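# Stand the folded letter upright in the rack's red-board slot

## Task

Insert the folded letter into the rack slot that lies between the two red boards, so it rests on that slot's floor standing on edge, not squashed, and with the rack left in its original place.

## Robot and tools

Robot: two arms, left_arm (base near y +0.497 m) and right_arm (base near y -0.511 m), each carrying a five-finger hand (left hand is the mirror of the right). Cameras: cam_head_left, cam_head_right, cam_high (896x504), cam_left_wrist, cam_right_wrist (672x504). The task has reference image pages, viewable with show_instructions.

Frames. Scene frame: origin at table-top height between the arms, +z up, +x out over the table, +y toward left_arm. Reported hand positions (metres), orientations (quat_wxyz) and velocities use the scene frame. Motion offsets instead use the axes of each arm's current Hand target. The hand point sits 0.05 m in front of the palm, about 0.15 m from the wrist flange: its +z runs along the straight fingers, +y out of the palm, +x across the palm away from the thumb on the right hand (toward the thumb on the left hand). Straight fingers extend 0.06-0.07 m past the point, 0.06 m behind it along -y. A wrist bracket on the little-finger side can collide with things; with fingers level the wrist may hang lower than the hand.

The 28-number row (used by both motion tools). One flat list covering both arms, every value in [-1, 1]: left dx, dy, dz, rx, ry, rz; left hand little, ring, middle, index, thumb_bend, thumb_turn, force_limit, speed; then the same 14 for the right arm. dx..rz are an offset from that arm's Hand target at the start of the action or move (not an absolute pose), in the Hand target's own axes; 1.0 = 0.6 m or 180 degrees, and rx,ry,rz form a single rotation vector. All zeros re-requests the current Hand target. Finger values are absolute targets: +1 open/straight, -1 closed; thumb_turn -1 puts the thumb opposite the fingers. force_limit maps -1..+1 to about 0..10 N (0..15 N for the two thumb motors); speed rises to full at +0.48. Hand numbers never mean 'unchanged': to keep a hand as is, resend the last eight values you sent it (or, before any, its hand_measured plus hand_force_limit and hand_speed). For a gentle grip close with speed at -0.94 or lower. A thumb-opposed grip holds objects roughly 0.035-0.065 m thick.

execute_actions(actions, cameras): actions is a list of actions; each action is up to 15 rows, one per 1/30 s step, the last row held to fill 15 steps. Every row counts from the action's start pose. Images come back only with an empty actions list or when cameras names them (["all"] for all).

move(target, speed, blend, stop_force, zero, blocking, cameras): straight-line path to the offset pose in target (one row, or up to 15 rows all measured from the same starting Hand targets). speed in m/s, 0.002-3.6, default 0.25 (turns up to twice that in rad/s). blend in metres rounds corners between rows. stop_force, 3-120 N, halts an arm's path when the wrist senses that much resistance; leave it out when backing off a contact, and don't rely on it while the hand rotates. zero (default true) resets the force baseline first. blocking=false returns early but can't combine with stop_force. Moves don't avoid obstacles or the other arm; avoid paths close to an arm's own base. The result adds a move: line (done, off_target, moving, held, fault) and limits (paced = pose clipped, held = steps withheld).

wait(seconds 0-10), stop() brakes a running move, zoom_image(camera, region [x0,y0,x1,y1] pixels, max 504x504) enlarges the newest image of that camera, zero_wrist_force(arm) rebaselines the wrist sensor, finished_scene() ends the scene irreversibly.

Results: end_effector pose/velocities, Hand target (last commanded pose after clipping; next offsets count from it, and the hand often stops short of it), joint positions and torques, Wrist force/torque in end-effector axes plus the peak since last shown, and hand_measured, hand_stopped_by (moving, target, force, stalled, fault), hand_load_n (positive = finger pushed open; dropping to about 0 signals a lost grip), in the six-motor order above. Orientation commands are clipped to within 32 degrees of the measured one per step.

Avoid: pressing past firm contact (arms are stiff; about 150 N outside force or joint torque limits, e.g. 26.3 N m at wrists, cause a 10 s stop), hitting the rack or the other arm, closing one hand on the other, dropping or flinging the letter, crushing it, knocking anything off the table, and hot motors (85 °C brakes the arm) from long stretched holds or unreachable targets.

Each tool is called after "Request:" as name([rows], argument=value, ...), one row to a line, values as JSON.

Reference images:

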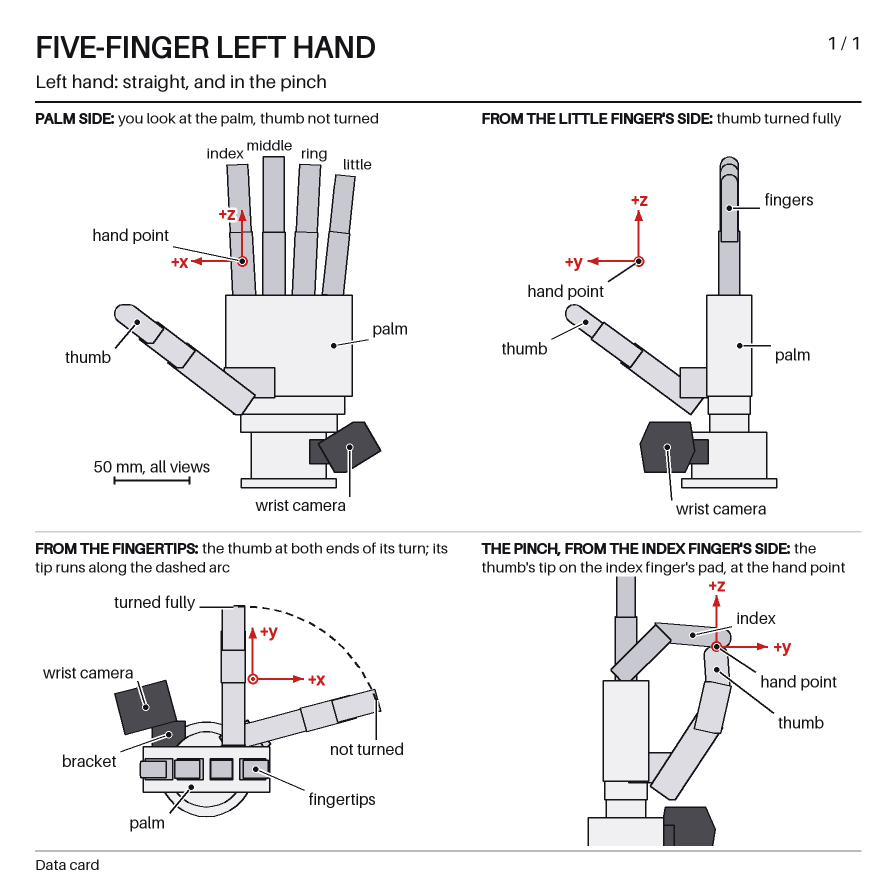

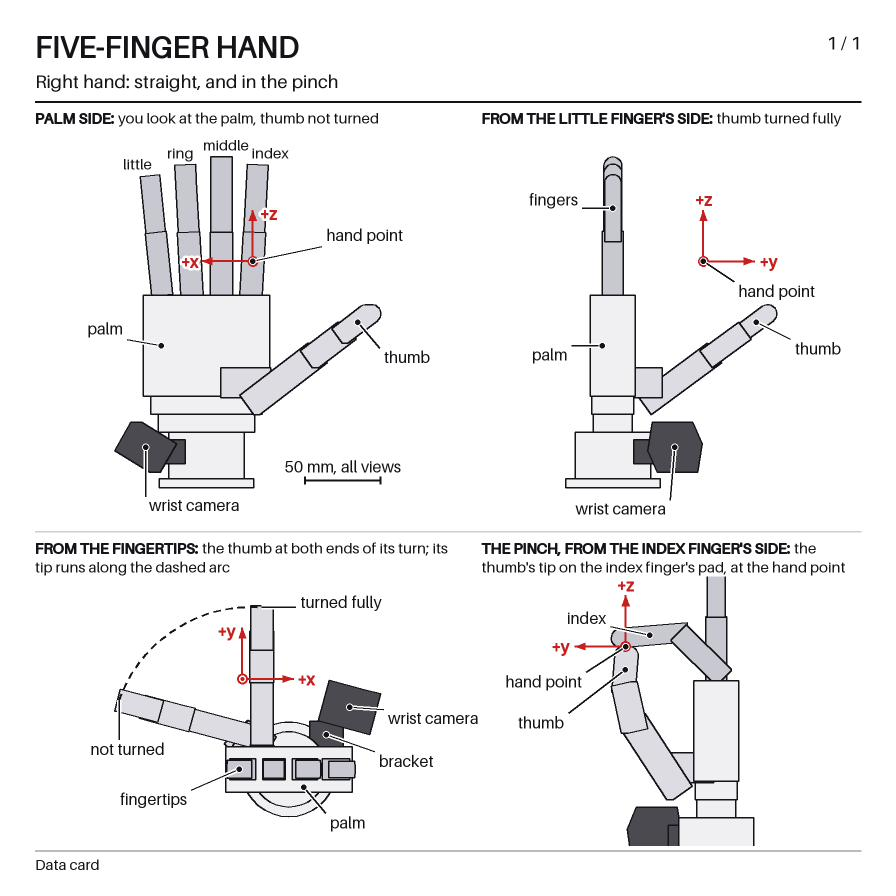

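## Session

Request:
execute_actions(actions=[])

Scene clock: 0.00 s.
left_arm: end_effector_position=(+0.8224, +0.0435, +0.2524) hand_measured=(+1.000, +1.000, +1.000, +1.000, +1.000, +1.000) hand_load_n=(+0.0, +0.0, +0.0, +0.0, +0.0, +0.0) hand_stopped_by=(target, target, target, target, target, target) hand_force_limit=0.00 hand_speed=-0.80 end_effector_quat_wxyz=(+0.643, -0.363, +0.565, -0.367) | right_arm: end_effector_position=(+0.4752, -0.2718, +0.1406) hand_measured=(+1.000, +1.000, +1.000, +1.000, +1.000, +1.000) hand_load_n=(+0.0, +0.0, +0.0, +0.0, +0.0, +0.0) hand_stopped_by=(target, target, target, target, target, target) hand_force_limit=0.00 hand_speed=-0.80 end_effector_quat_wxyz=(+0.160, +0.090, +0.750, +0.635)
Joint positions: left_arm=[2.601 -2.421 -0.844 3.38 -2.129 3.684] | right_arm=[-0.345 -0.851 1.837 0.149 0.156 -1.258]
Joint velocities: within noise
Joint torques (N m): no reading
Motor temperatures (°C): left_arm=[31 35 35 42 36 43] | right_arm=[33 38 35 36 36 39]
Wrist force (N): no reading
Wrist torque (N m): no reading
Wrist force, peak (N): no reading
Hand target: left_arm +0.8224, +0.0435, +0.2524; +0.643, -0.363, +0.565, -0.367 | right_arm +0.4752, -0.2718, +0.1406; +0.160, +0.090, +0.750, +0.635

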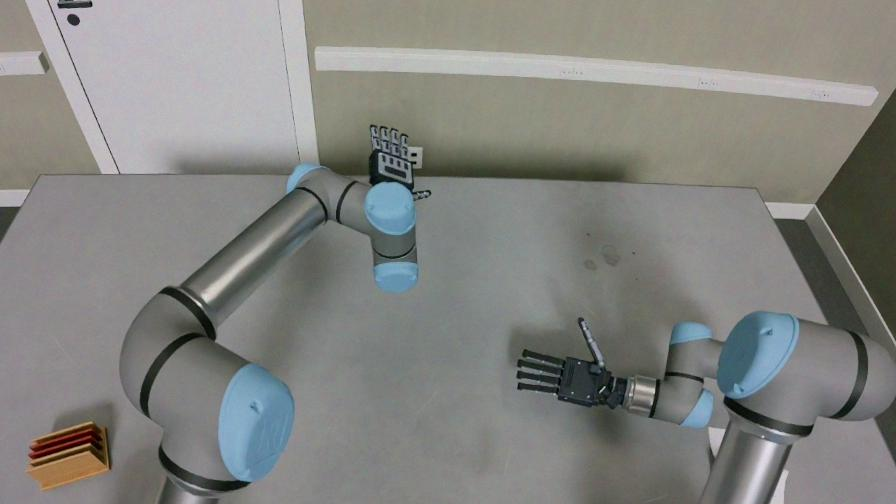

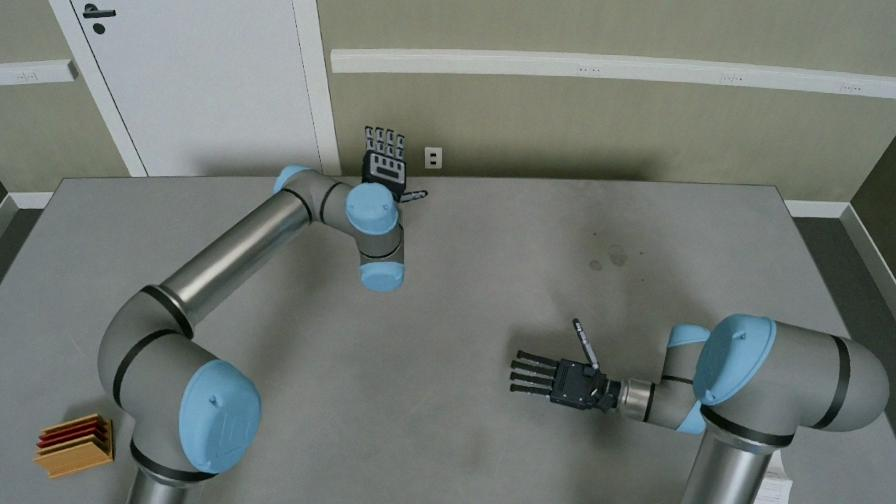

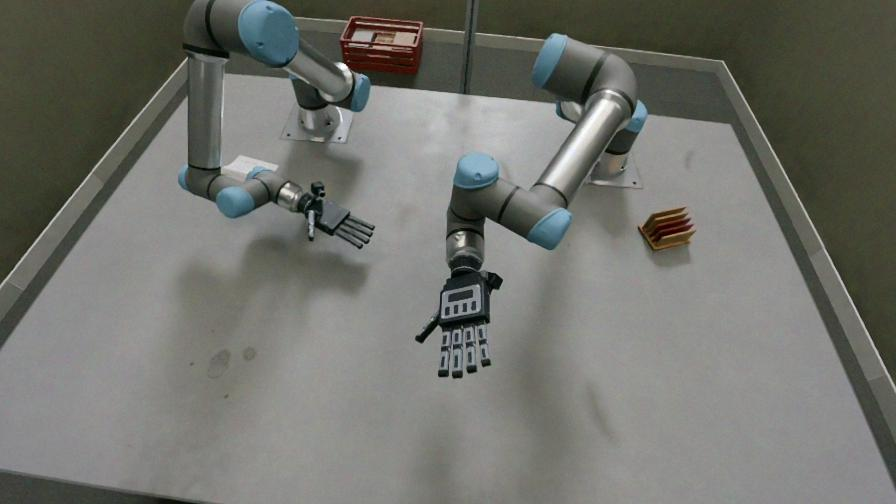

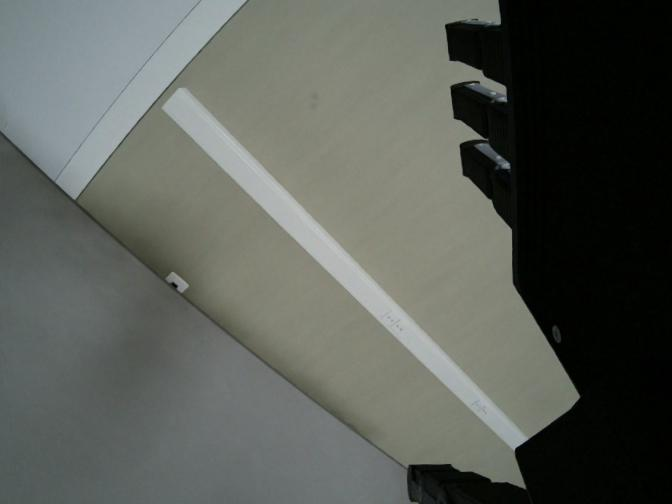

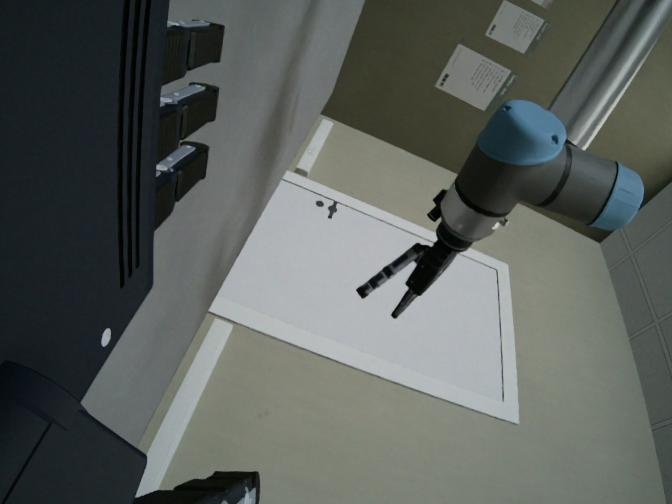

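Request:
zoom_image(camera="cam_high", region=[560, 160, 760, 300])

Request:
zoom_image(camera="cam_high", region=[160, 80, 400, 270])

Request:
zoom_image(camera="cam_head_left", region=[0, 380, 160, 504])

Request:
zoom_image(camera="cam_head_right", region=[640, 380, 860, 504])

Scaled by 2.520.

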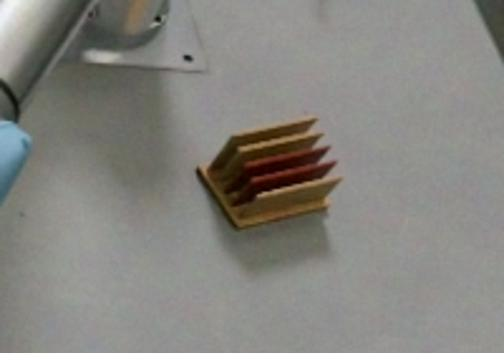

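Scaled by 2.100.

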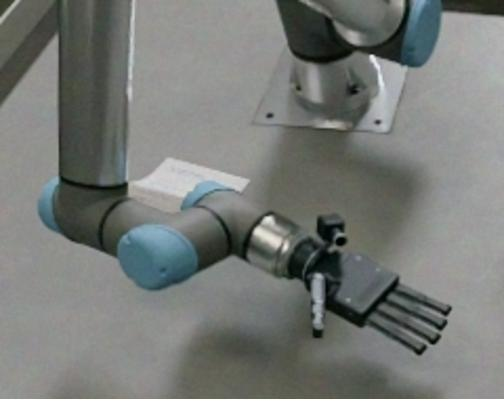

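Scaled by 3.150.

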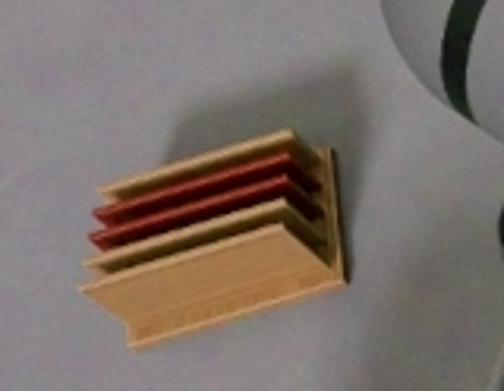

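Scaled by 2.291.

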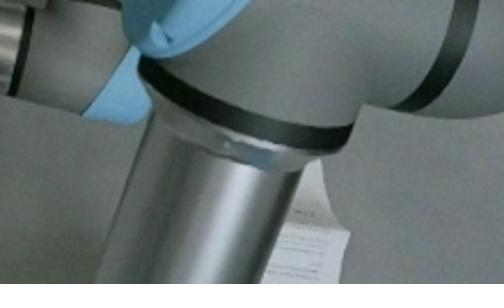

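Request:
move(target=[0,0,0,0,0,0,1,1,1,1,1,1,0,-0.8,-0.105,0.678,0.09,0,0,0,1,1,1,1,1,1,0,-0.8], cameras=["all"])

Scene clock: 40.77 s.
left_arm: end_effector_position=(+0.8224, +0.0435, +0.2524) hand_measured=(+1.000, +1.000, +1.000, +1.000, +1.000, +1.000) hand_load_n=(+0.0, +0.0, +0.0, +0.0, +0.0, +0.0) hand_stopped_by=(target, target, target, target, target, target) hand_force_limit=0.00 hand_speed=-0.80 end_effector_quat_wxyz=(+0.643, -0.363, +0.565, -0.367) | right_arm: end_effector_position=(+0.5252, -0.1715, +0.5403) hand_measured=(+1.000, +1.000, +1.000, +1.000, +1.000, +1.000) hand_load_n=(+0.0, +0.0, +0.0, +0.0, +0.0, +0.0) hand_stopped_by=(target, target, target, target, target, target) hand_force_limit=0.00 hand_speed=-0.80 end_effector_quat_wxyz=(+0.160, +0.090, +0.750, +0.635)
Joint positions: left_arm=[2.601 -2.421 -0.844 3.38 -2.129 3.684] | right_arm=[-0.099 -1.279 1.193 0.521 0.342 -0.54]
Joint torques (N m): left_arm=[0 61.25 24.19 2.71 0.28 -0.26] | right_arm=[-12.03 -38.74 -27.39 -1.97 -2.99 1.52]
Wrist force (N): left_arm=[-0.2 0.3 -0.1] | right_arm=[0.0 0.2 0.3]
Wrist torque (N m): left_arm=[0.05 0.02 -0.02] | right_arm=[0.00 0.00 -0.15]
Wrist force, peak (N): left_arm=[-0.3 0.9 0.2] | right_arm=[-0.2 2.8 0.5]
Hand target: left_arm +0.8224, +0.0435, +0.2524; +0.643, -0.363, +0.565, -0.367 | right_arm +0.5252, -0.1715, +0.5404; +0.160, +0.090, +0.750, +0.635
Off the commanded pose: left_arm 0.000 m, 0 deg | right_arm 0.000 m, 0 deg.
move: done

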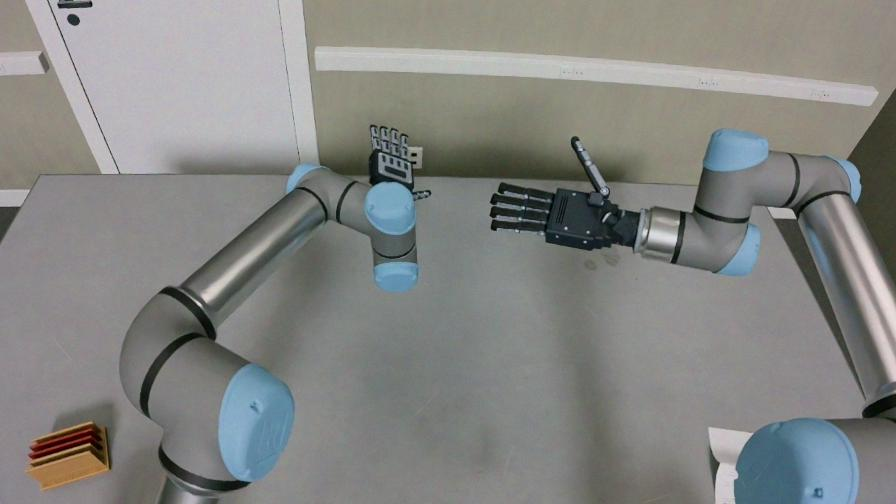

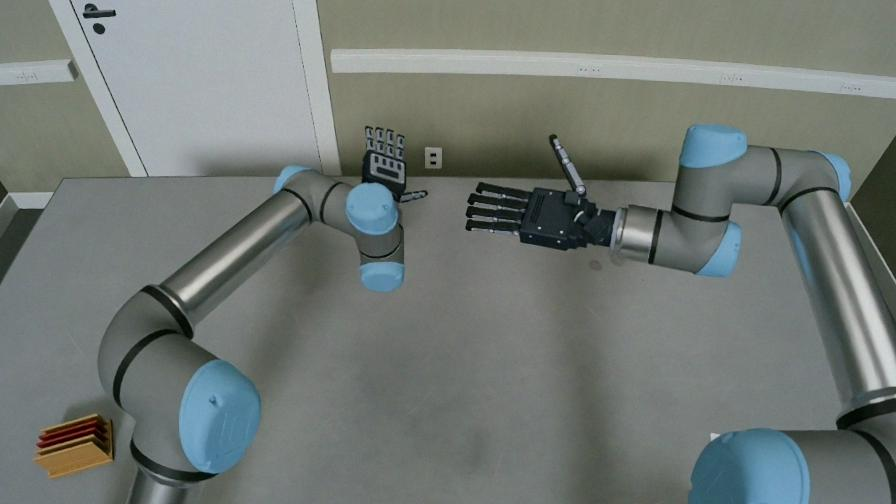

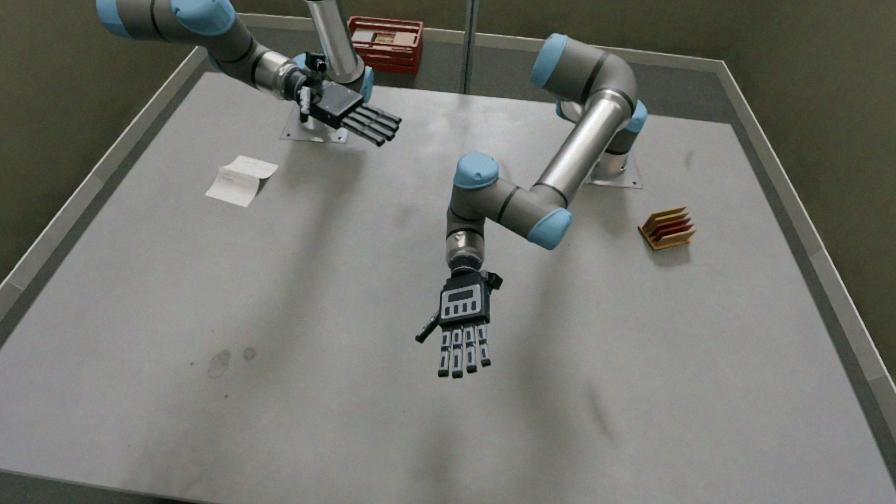

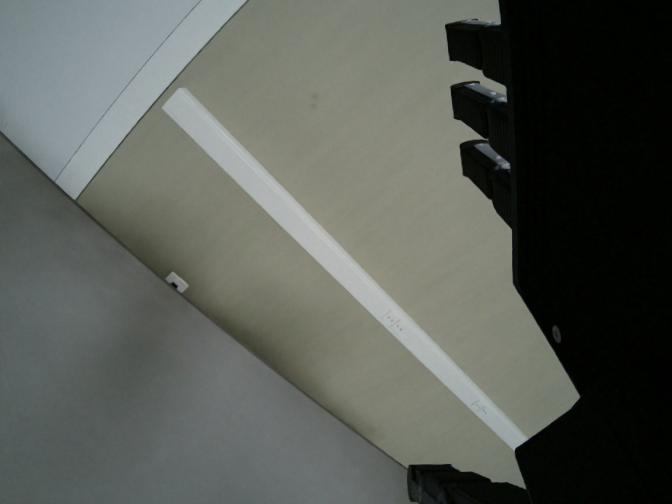

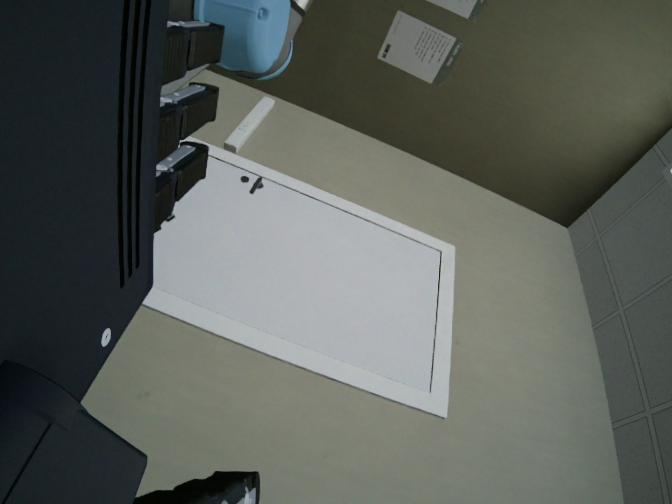

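Request:
zoom_image(camera="cam_high", region=[180, 130, 310, 230])

Request:
zoom_image(camera="cam_head_left", region=[680, 400, 780, 504])

Request:
zoom_image(camera="cam_high", region=[630, 190, 710, 260])

Request:
zoom_image(camera="cam_head_right", region=[0, 390, 140, 500])

Scaled by 3.877.

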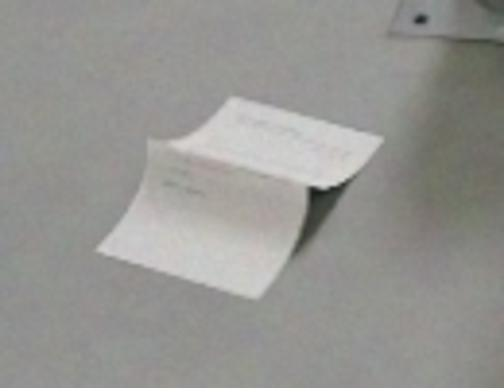

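Scaled by 4.846.

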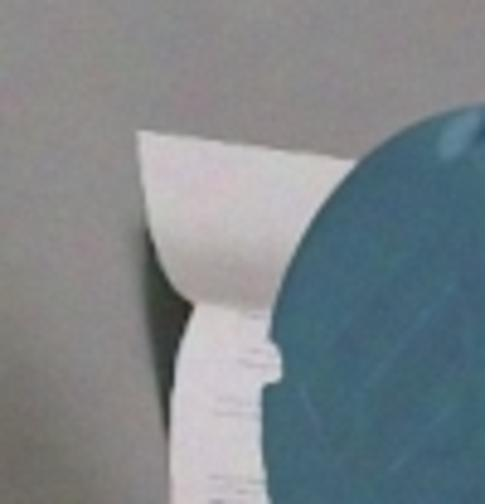

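Scaled by 6.300.

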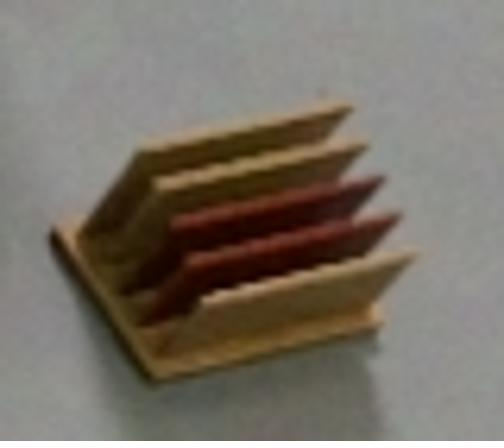

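Scaled by 3.600.

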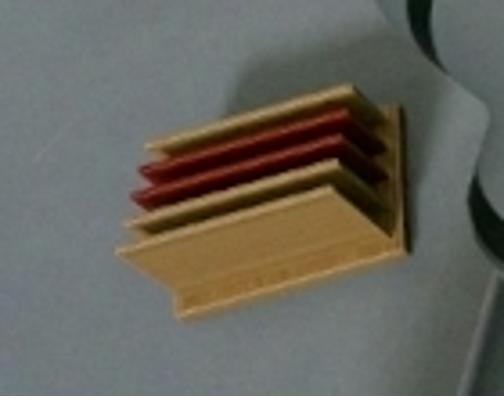

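Request:
move(target=[0,0,0,0,0,0,1,1,1,1,1,1,0,-0.8,0.065,-0.1755,-0.8017,0.4157,-0.2485,0.3452,1,1,1,1,1,1,0,-0.8], cameras=["all"])

Scene clock: 114.30 s.
left_arm: end_effector_position=(+0.8224, +0.0435, +0.2524) hand_measured=(+1.000, +1.000, +1.000, +1.000, +1.000, +1.000) hand_load_n=(+0.0, +0.0, +0.0, +0.0, +0.0, +0.0) hand_stopped_by=(target, target, target, target, target, target) hand_force_limit=0.00 hand_speed=-0.80 end_effector_quat_wxyz=(+0.643, -0.363, +0.565, -0.367) | right_arm: end_effector_position=(+0.3256, -0.6215, +0.5001) hand_measured=(+1.000, +1.000, +1.000, +1.000, +1.000, +1.000) hand_load_n=(+0.0, +0.0, +0.0, +0.0, +0.0, +0.0) hand_stopped_by=(target, target, target, target, target, target) hand_force_limit=0.00 hand_speed=-0.80 end_effector_quat_wxyz=(+0.000, +0.707, +0.707, +0.001)
Joint positions: left_arm=[2.601 -2.421 -0.844 3.38 -2.129 3.684] | right_arm=[-0.685 -1.434 0.995 2.01 1.569 -0.641]
Joint torques (N m): left_arm=[-0.22 60.58 27.1 3.02 -0.04 -0.68] | right_arm=[10.76 -25.99 -4.5 -0.07 0.53 0.34]
Wrist force (N): left_arm=[0.1 0.5 0.4] | right_arm=[0.6 1.8 1.4]
Wrist torque (N m): left_arm=[0.07 -0.02 -0.01] | right_arm=[0.18 -0.08 0.10]
Wrist force, peak (N): left_arm=[0.2 0.7 0.6] | right_arm=[0.7 2.1 1.3]
Hand target: left_arm +0.8224, +0.0435, +0.2524; +0.643, -0.363, +0.565, -0.367 | right_arm +0.3256, -0.6215, +0.5000; +0.000, +0.707, +0.707, +0.001
Off the commanded pose: left_arm 0.000 m, 0 deg | right_arm 0.000 m, 0 deg.
move: done

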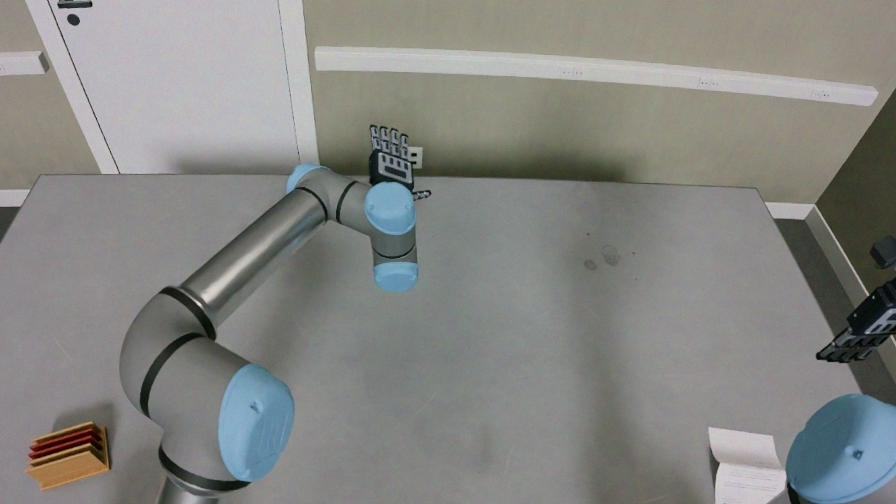

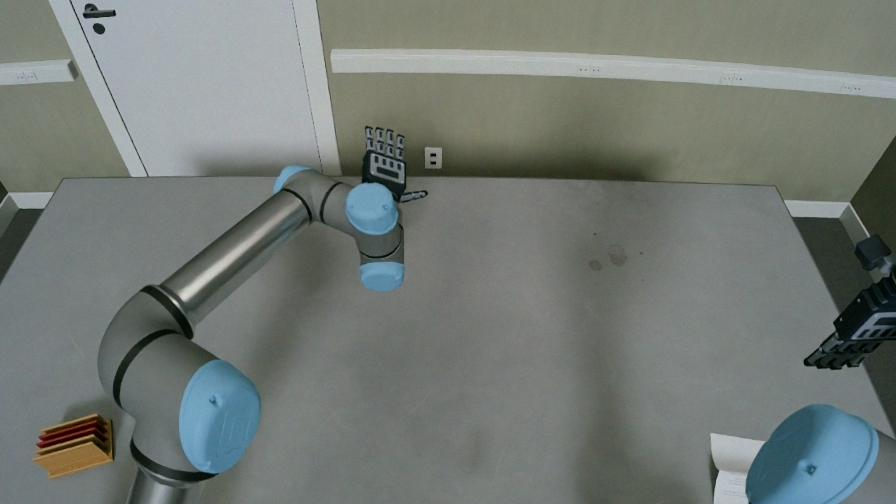

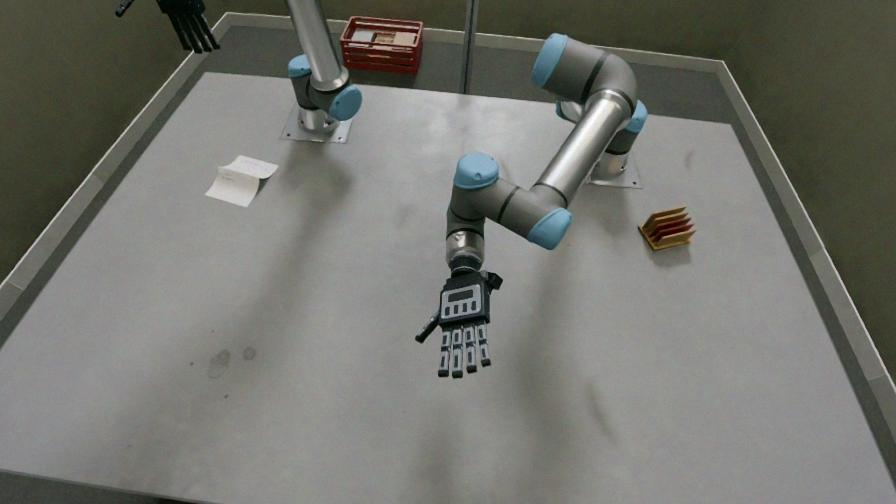

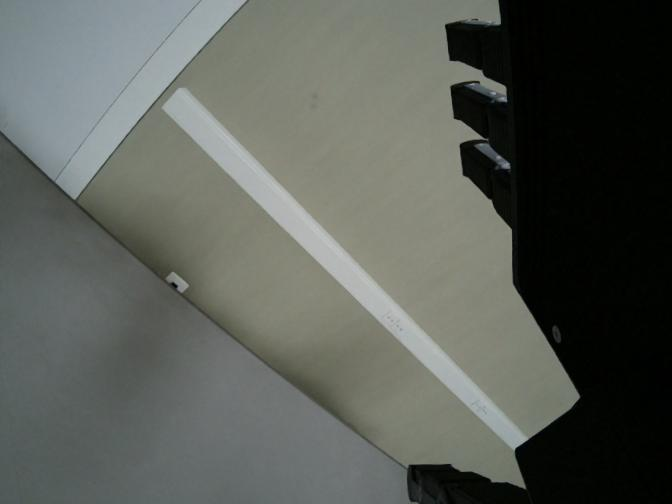

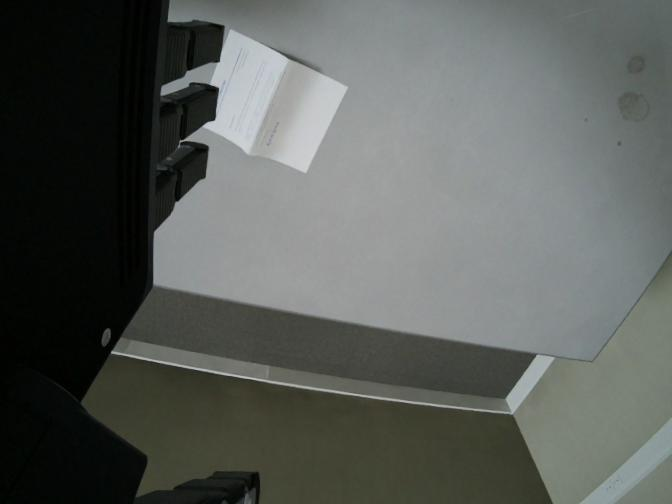

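Request:
zoom_image(camera="cam_right_wrist", region=[150, 0, 400, 200])

Request:
zoom_image(camera="cam_high", region=[190, 140, 290, 220])

Request:
zoom_image(camera="cam_head_left", region=[680, 410, 820, 504])

Scaled by 2.016 from the camera's 672x504 image, which has a finer 960x720 frame.

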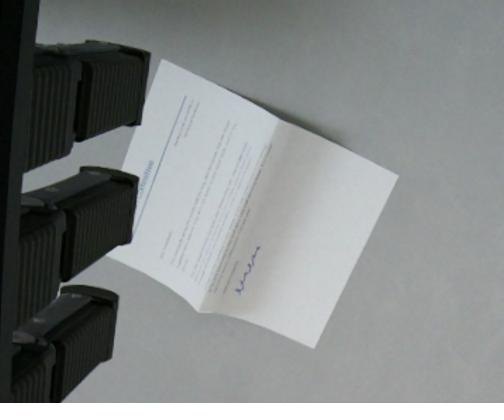

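Scaled by 5.040.

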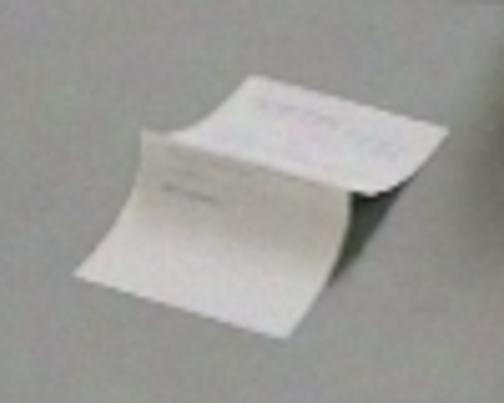

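Scaled by 3.600.

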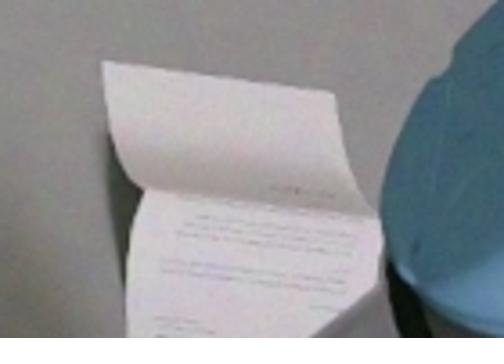

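Request:
move(target=[-0.6635,-0.1545,-0.2642,-0.5153,0.1408,-0.1030,1,1,1,1,1,1,0,-0.8,0.283,-0.09,0.167,0,0,0,1,1,1,1,1,1,0,-0.8], cameras=["all"])

Scene clock: 186.20 s.
left_arm: end_effector_position=(+0.6217, +0.3434, +0.5012) hand_measured=(+1.000, +1.000, +1.000, +1.000, +1.000, +1.000) hand_load_n=(+0.0, +0.0, +0.0, +0.0, +0.0, +0.0) hand_stopped_by=(target, target, target, target, target, target) hand_force_limit=0.00 hand_speed=-0.80 end_effector_quat_wxyz=(-0.163, +0.704, -0.592, +0.357) | right_arm: end_effector_position=(+0.2716, -0.4516, +0.3999) hand_measured=(+1.000, +1.000, +1.000, +1.000, +1.000, +1.000) hand_load_n=(+0.0, +0.0, +0.0, +0.0, +0.0, +0.0) hand_stopped_by=(target, target, target, target, target, target) hand_force_limit=0.00 hand_speed=-0.80 end_effector_quat_wxyz=(+0.000, +0.707, +0.707, +0.001)
Joint positions: left_arm=[3.261 -2.281 -0.035 1.507 -1.271 2.998] | right_arm=[-0.208 -1.638 1.475 1.733 1.57 -0.163]
Joint torques (N m): left_arm=[0.2 35.97 18.81 -1.51 0.16 -0.17] | right_arm=[-11.99 -8.27 -28.25 5.04 2.66 1.23]
Wrist force (N): left_arm=[-1.1 1.2 -0.1] | right_arm=[0.3 1.9 1.3]
Wrist torque (N m): left_arm=[0.19 0.14 -0.02] | right_arm=[0.20 -0.03 0.09]
Wrist force, peak (N): left_arm=[-1.6 0.9 -1.0] | right_arm=[0.7 1.9 1.7]
Hand target: left_arm +0.6228, +0.3432, +0.5024; -0.055, +0.719, -0.682, +0.118 | right_arm +0.2716, -0.4516, +0.3999; +0.000, +0.707, +0.707, +0.001
Off the commanded pose: left_arm 0.002 m, 47 deg; orientation clipped | right_arm 0.000 m, 0 deg.
elbow stopped short (left arm): the move would have taken joint 3 (elbow) straighter than the controller allows.
move: off_target (left_arm); limits=paced

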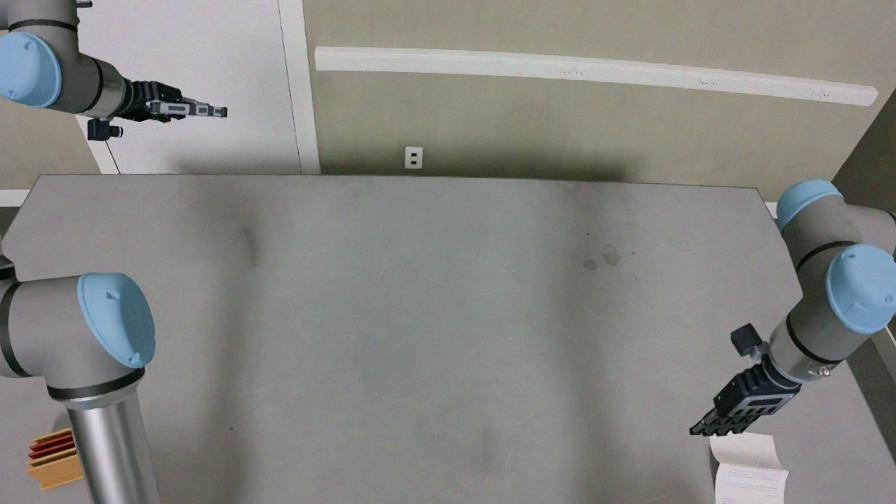

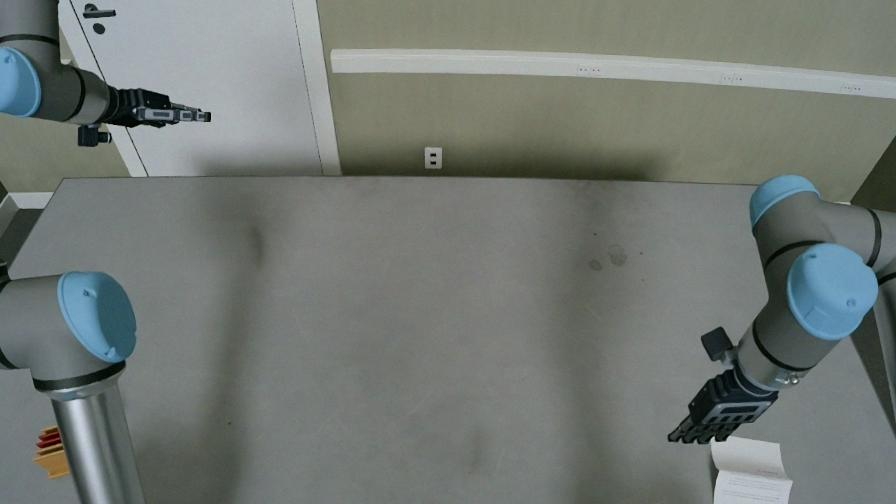

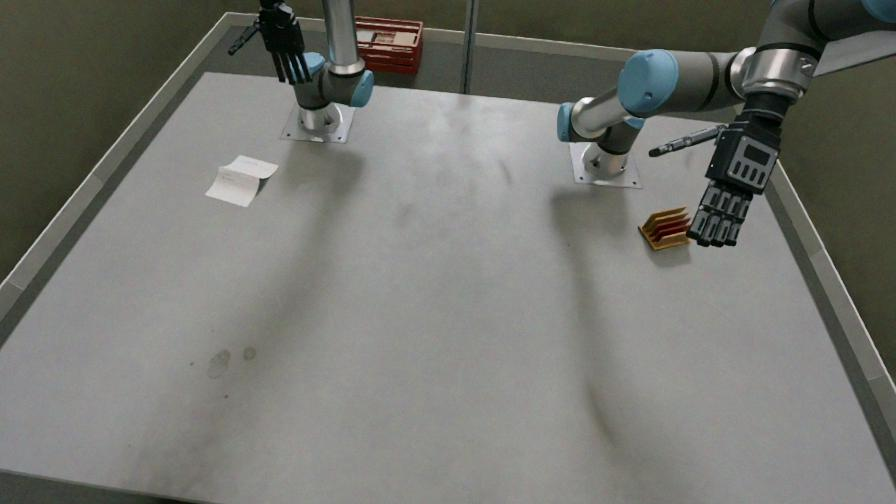

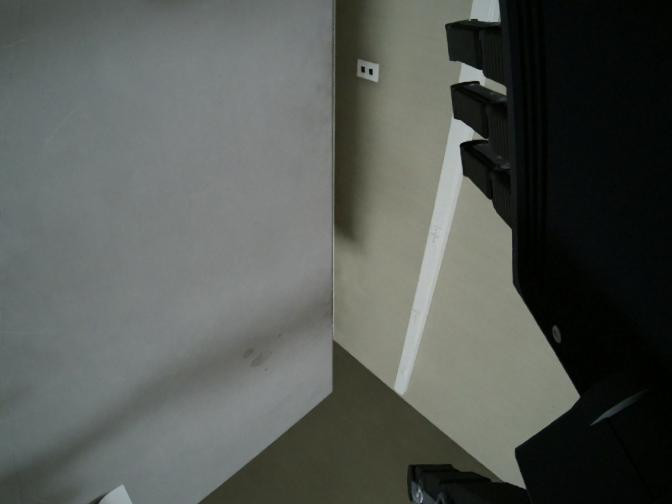

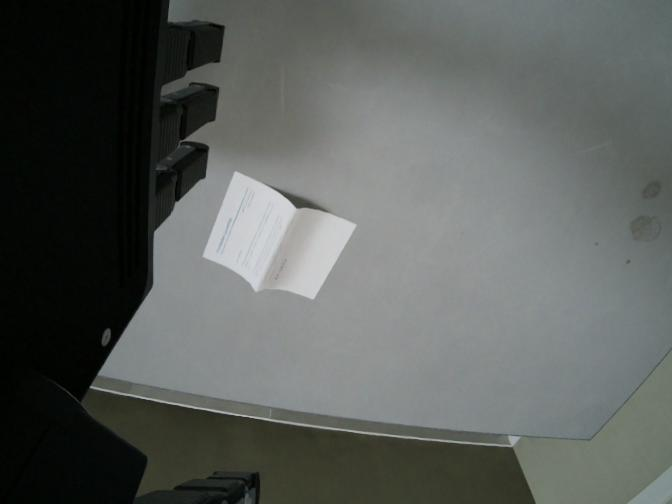

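Request:
zoom_image(camera="cam_right_wrist", region=[190, 150, 370, 310])

Request:
move(target=[-0.292,0.2375,0.1705,-0.0783,-0.0285,0.0168,1,1,1,1,1,1,0,-0.8,0,0,0,0,0,0,1,1,1,1,1,1,0,-0.8], cameras=["cam_left_wrist","cam_high","cam_head_left"])

Scaled by 2.800 from the camera's 672x504 image, which has a finer 960x720 frame.

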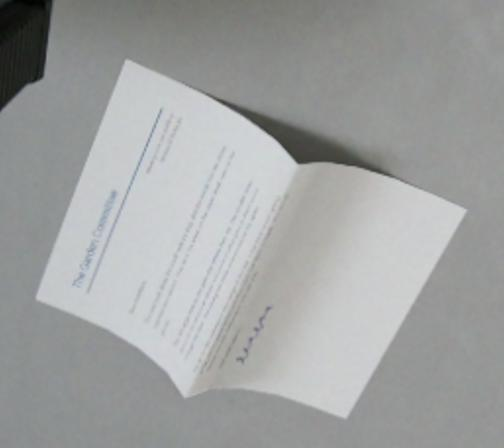

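Scene clock: 238.00 s.
left_arm: end_effector_position=(+0.5026, +0.5001, +0.3528) hand_measured=(+1.000, +1.000, +1.000, +1.000, +1.000, +1.000) hand_load_n=(+0.0, +0.0, -0.5, +0.0, -0.5, +0.0) hand_stopped_by=(target, target, target, target, target, target) hand_force_limit=0.00 hand_speed=-0.80 end_effector_quat_wxyz=(+0.000, +0.707, -0.707, +0.000) | right_arm: end_effector_position=(+0.2716, -0.4516, +0.3999) hand_measured=(+1.000, +1.000, +1.000, +1.000, +1.000, +1.000) hand_load_n=(+0.0, +0.0, +0.0, +0.0, +0.0, +0.0) hand_stopped_by=(target, target, target, target, target, target) hand_force_limit=0.00 hand_speed=-0.80 end_effector_quat_wxyz=(+0.000, +0.707, +0.707, +0.001)
Joint positions: left_arm=[3.411 -2.253 -0.603 1.284 -1.571 3.443] | right_arm=[-0.208 -1.638 1.475 1.733 1.57 -0.163]
Joint torques (N m): left_arm=[-8.06 55.57 15.8 -3.35 -0.57 -0.16] | right_arm=[-9.82 -8.72 -26.31 2.5 2.58 1.06]
Wrist force (N): left_arm=[-1.5 0.9 -1.0] | right_arm=[0.5 2.0 1.3]
Wrist torque (N m): left_arm=[0.21 0.19 -0.01] | right_arm=[0.22 -0.08 0.11]
Wrist force, peak (N): left_arm=[-1.4 1.1 -1.4] | right_arm=[0.4 2.2 1.5]
Hand target: left_arm +0.5025, +0.5001, +0.3527; +0.001, +0.707, -0.707, +0.000 | right_arm +0.2716, -0.4516, +0.3999; +0.000, +0.707, +0.707, +0.001
Off the commanded pose: left_arm 0.000 m, 0 deg | right_arm 0.000 m, 0 deg.
move: done
Images, in order (width x height): cam_head_left 896x504, cam_high 896x504, cam_left_wrist 672x504.

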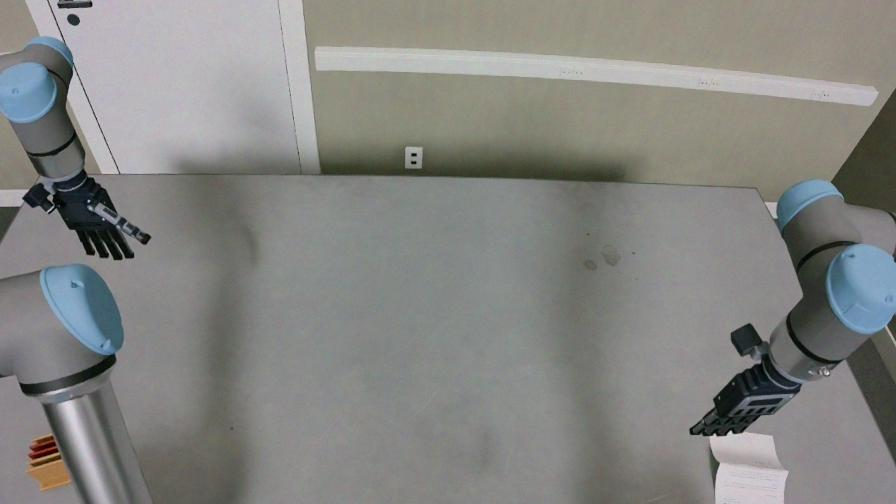

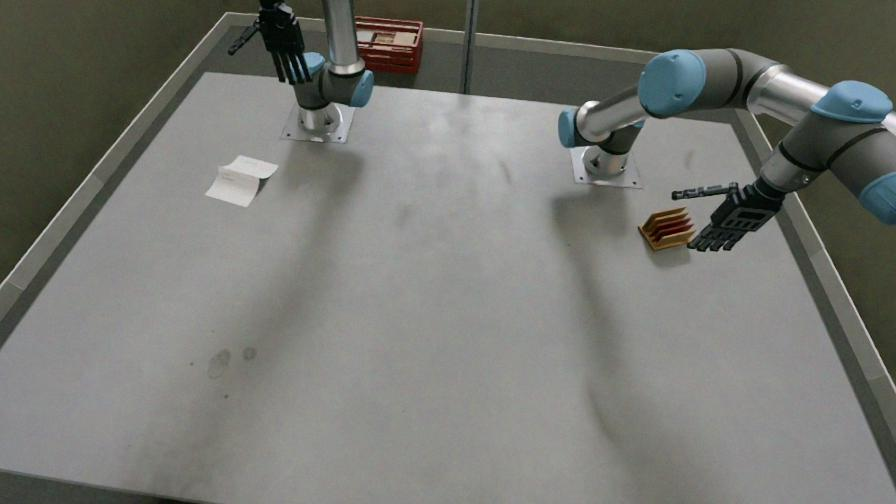

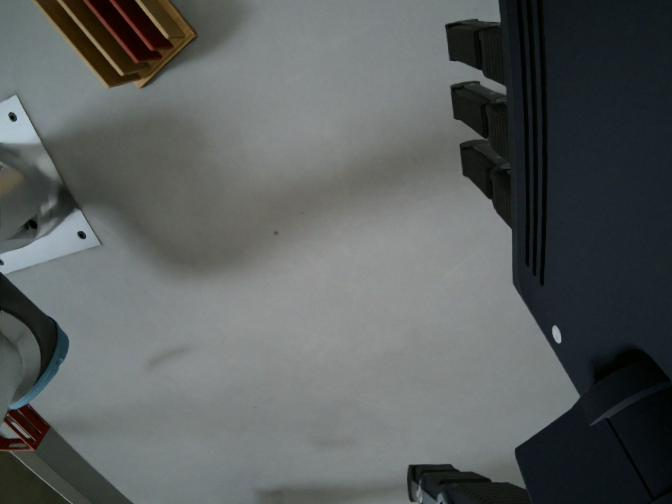

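Request:
zoom_image(camera="cam_left_wrist", region=[0, 0, 250, 120])

Scaled by 2.016 from the camera's 672x504 image, which has a finer 960x720 frame.

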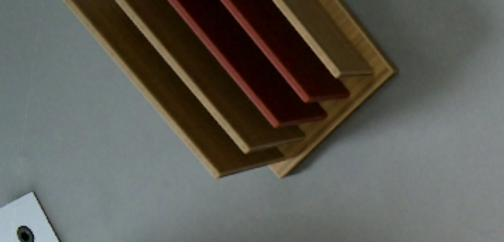

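Request:
move(target=[0,0,0,0,0,0,1,1,1,1,1,1,0,-0.8,-0.369,-0.066,0.25,0.2489,0.0284,0.0685,1,1,1,1,1,-1,0,-0.3], cameras=["cam_right_wrist","cam_high","cam_head_left","cam_head_right"])

Scene clock: 305.97 s.
left_arm: end_effector_position=(+0.5025, +0.5001, +0.3527) hand_measured=(+1.000, +1.000, +1.000, +1.000, +1.000, +1.000) hand_load_n=(+0.0, +0.0, -0.5, +0.0, -0.5, +0.0) hand_stopped_by=(target, target, target, target, target, target) hand_force_limit=0.00 hand_speed=-0.80 end_effector_quat_wxyz=(+0.001, +0.707, -0.707, +0.000) | right_arm: end_effector_position=(+0.2323, -0.6729, +0.2498) hand_measured=(+1.000, +1.000, +1.000, +1.000, +1.000, -1.000) hand_load_n=(+0.0, +0.0, +0.0, +0.0, +0.0, +0.0) hand_stopped_by=(target, target, target, target, target, target) hand_force_limit=0.00 hand_speed=-0.30 end_effector_quat_wxyz=(-0.299, +0.723, +0.575, -0.238)
Joint positions: left_arm=[3.411 -2.253 -0.604 1.284 -1.571 3.443] | right_arm=[-0.693 -1.188 1.593 1.905 1.863 -0.308]
Joint torques (N m): left_arm=[-7.15 40.27 11.79 -3.97 0.19 0.34] | right_arm=[3.36 -26.52 -5.68 -0.21 -1.18 -1.02]
Wrist force (N): left_arm=[-1.0 0.5 -0.9] | right_arm=[1.0 2.4 0.9]
Wrist torque (N m): left_arm=[0.15 0.11 0.03] | right_arm=[0.14 -0.15 0.05]
Wrist force, peak (N): left_arm=[-1.9 1.3 -1.2] | right_arm=[-0.2 3.8 1.2]
Hand target: left_arm +0.5025, +0.5001, +0.3527; +0.001, +0.707, -0.707, +0.000 | right_arm +0.2322, -0.6729, +0.2497; -0.300, +0.723, +0.575, -0.238
Off the commanded pose: left_arm 0.000 m, 0 deg | right_arm 0.000 m, 0 deg.
move: done
Images, in order (width x height): cam_head_left 896x504, cam_head_right 896x504, cam_high 896x504, cam_right_wrist 672x504.

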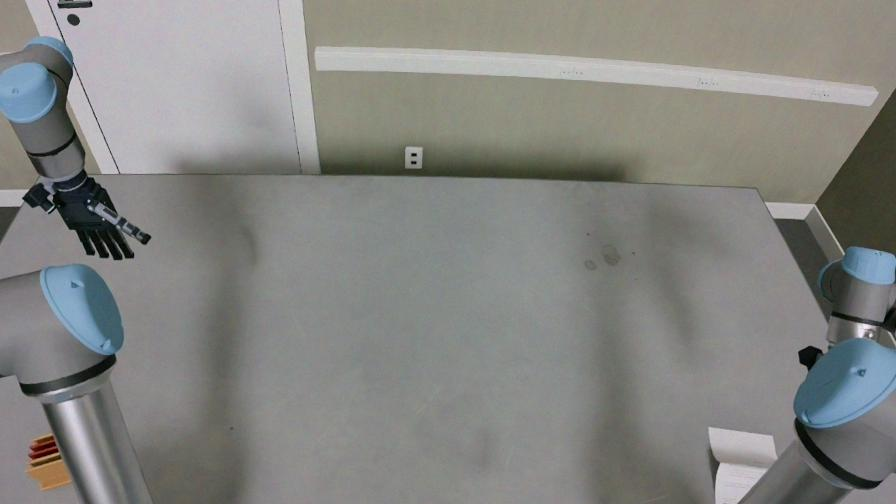

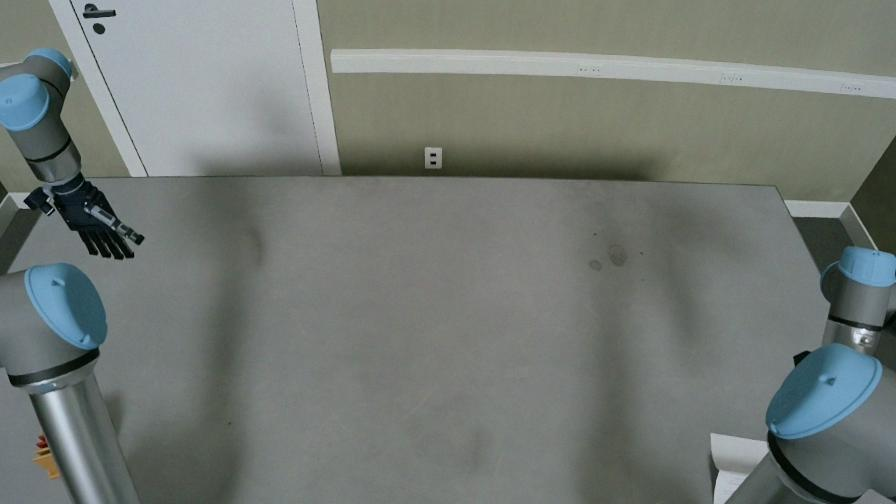

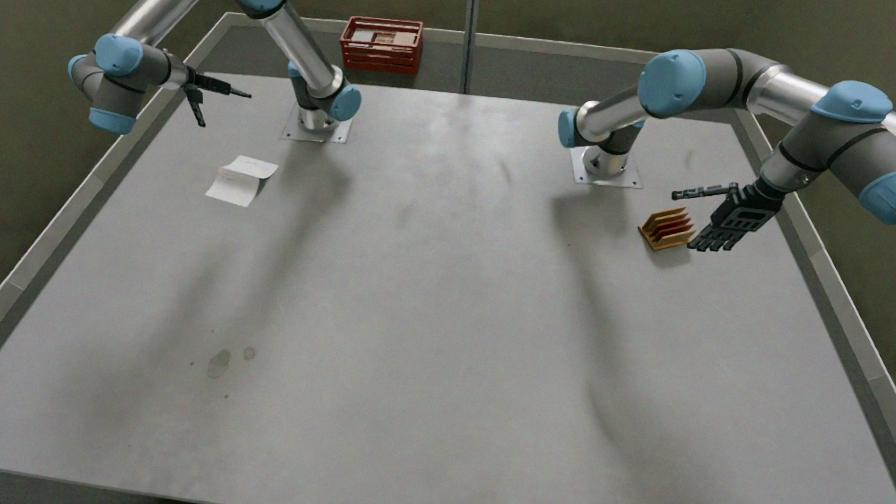

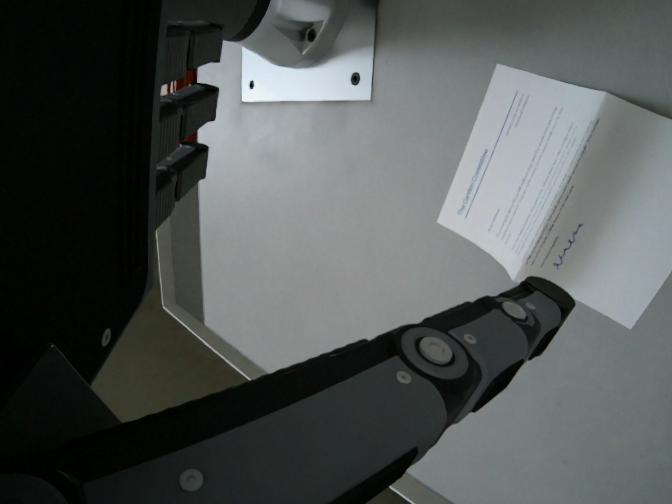

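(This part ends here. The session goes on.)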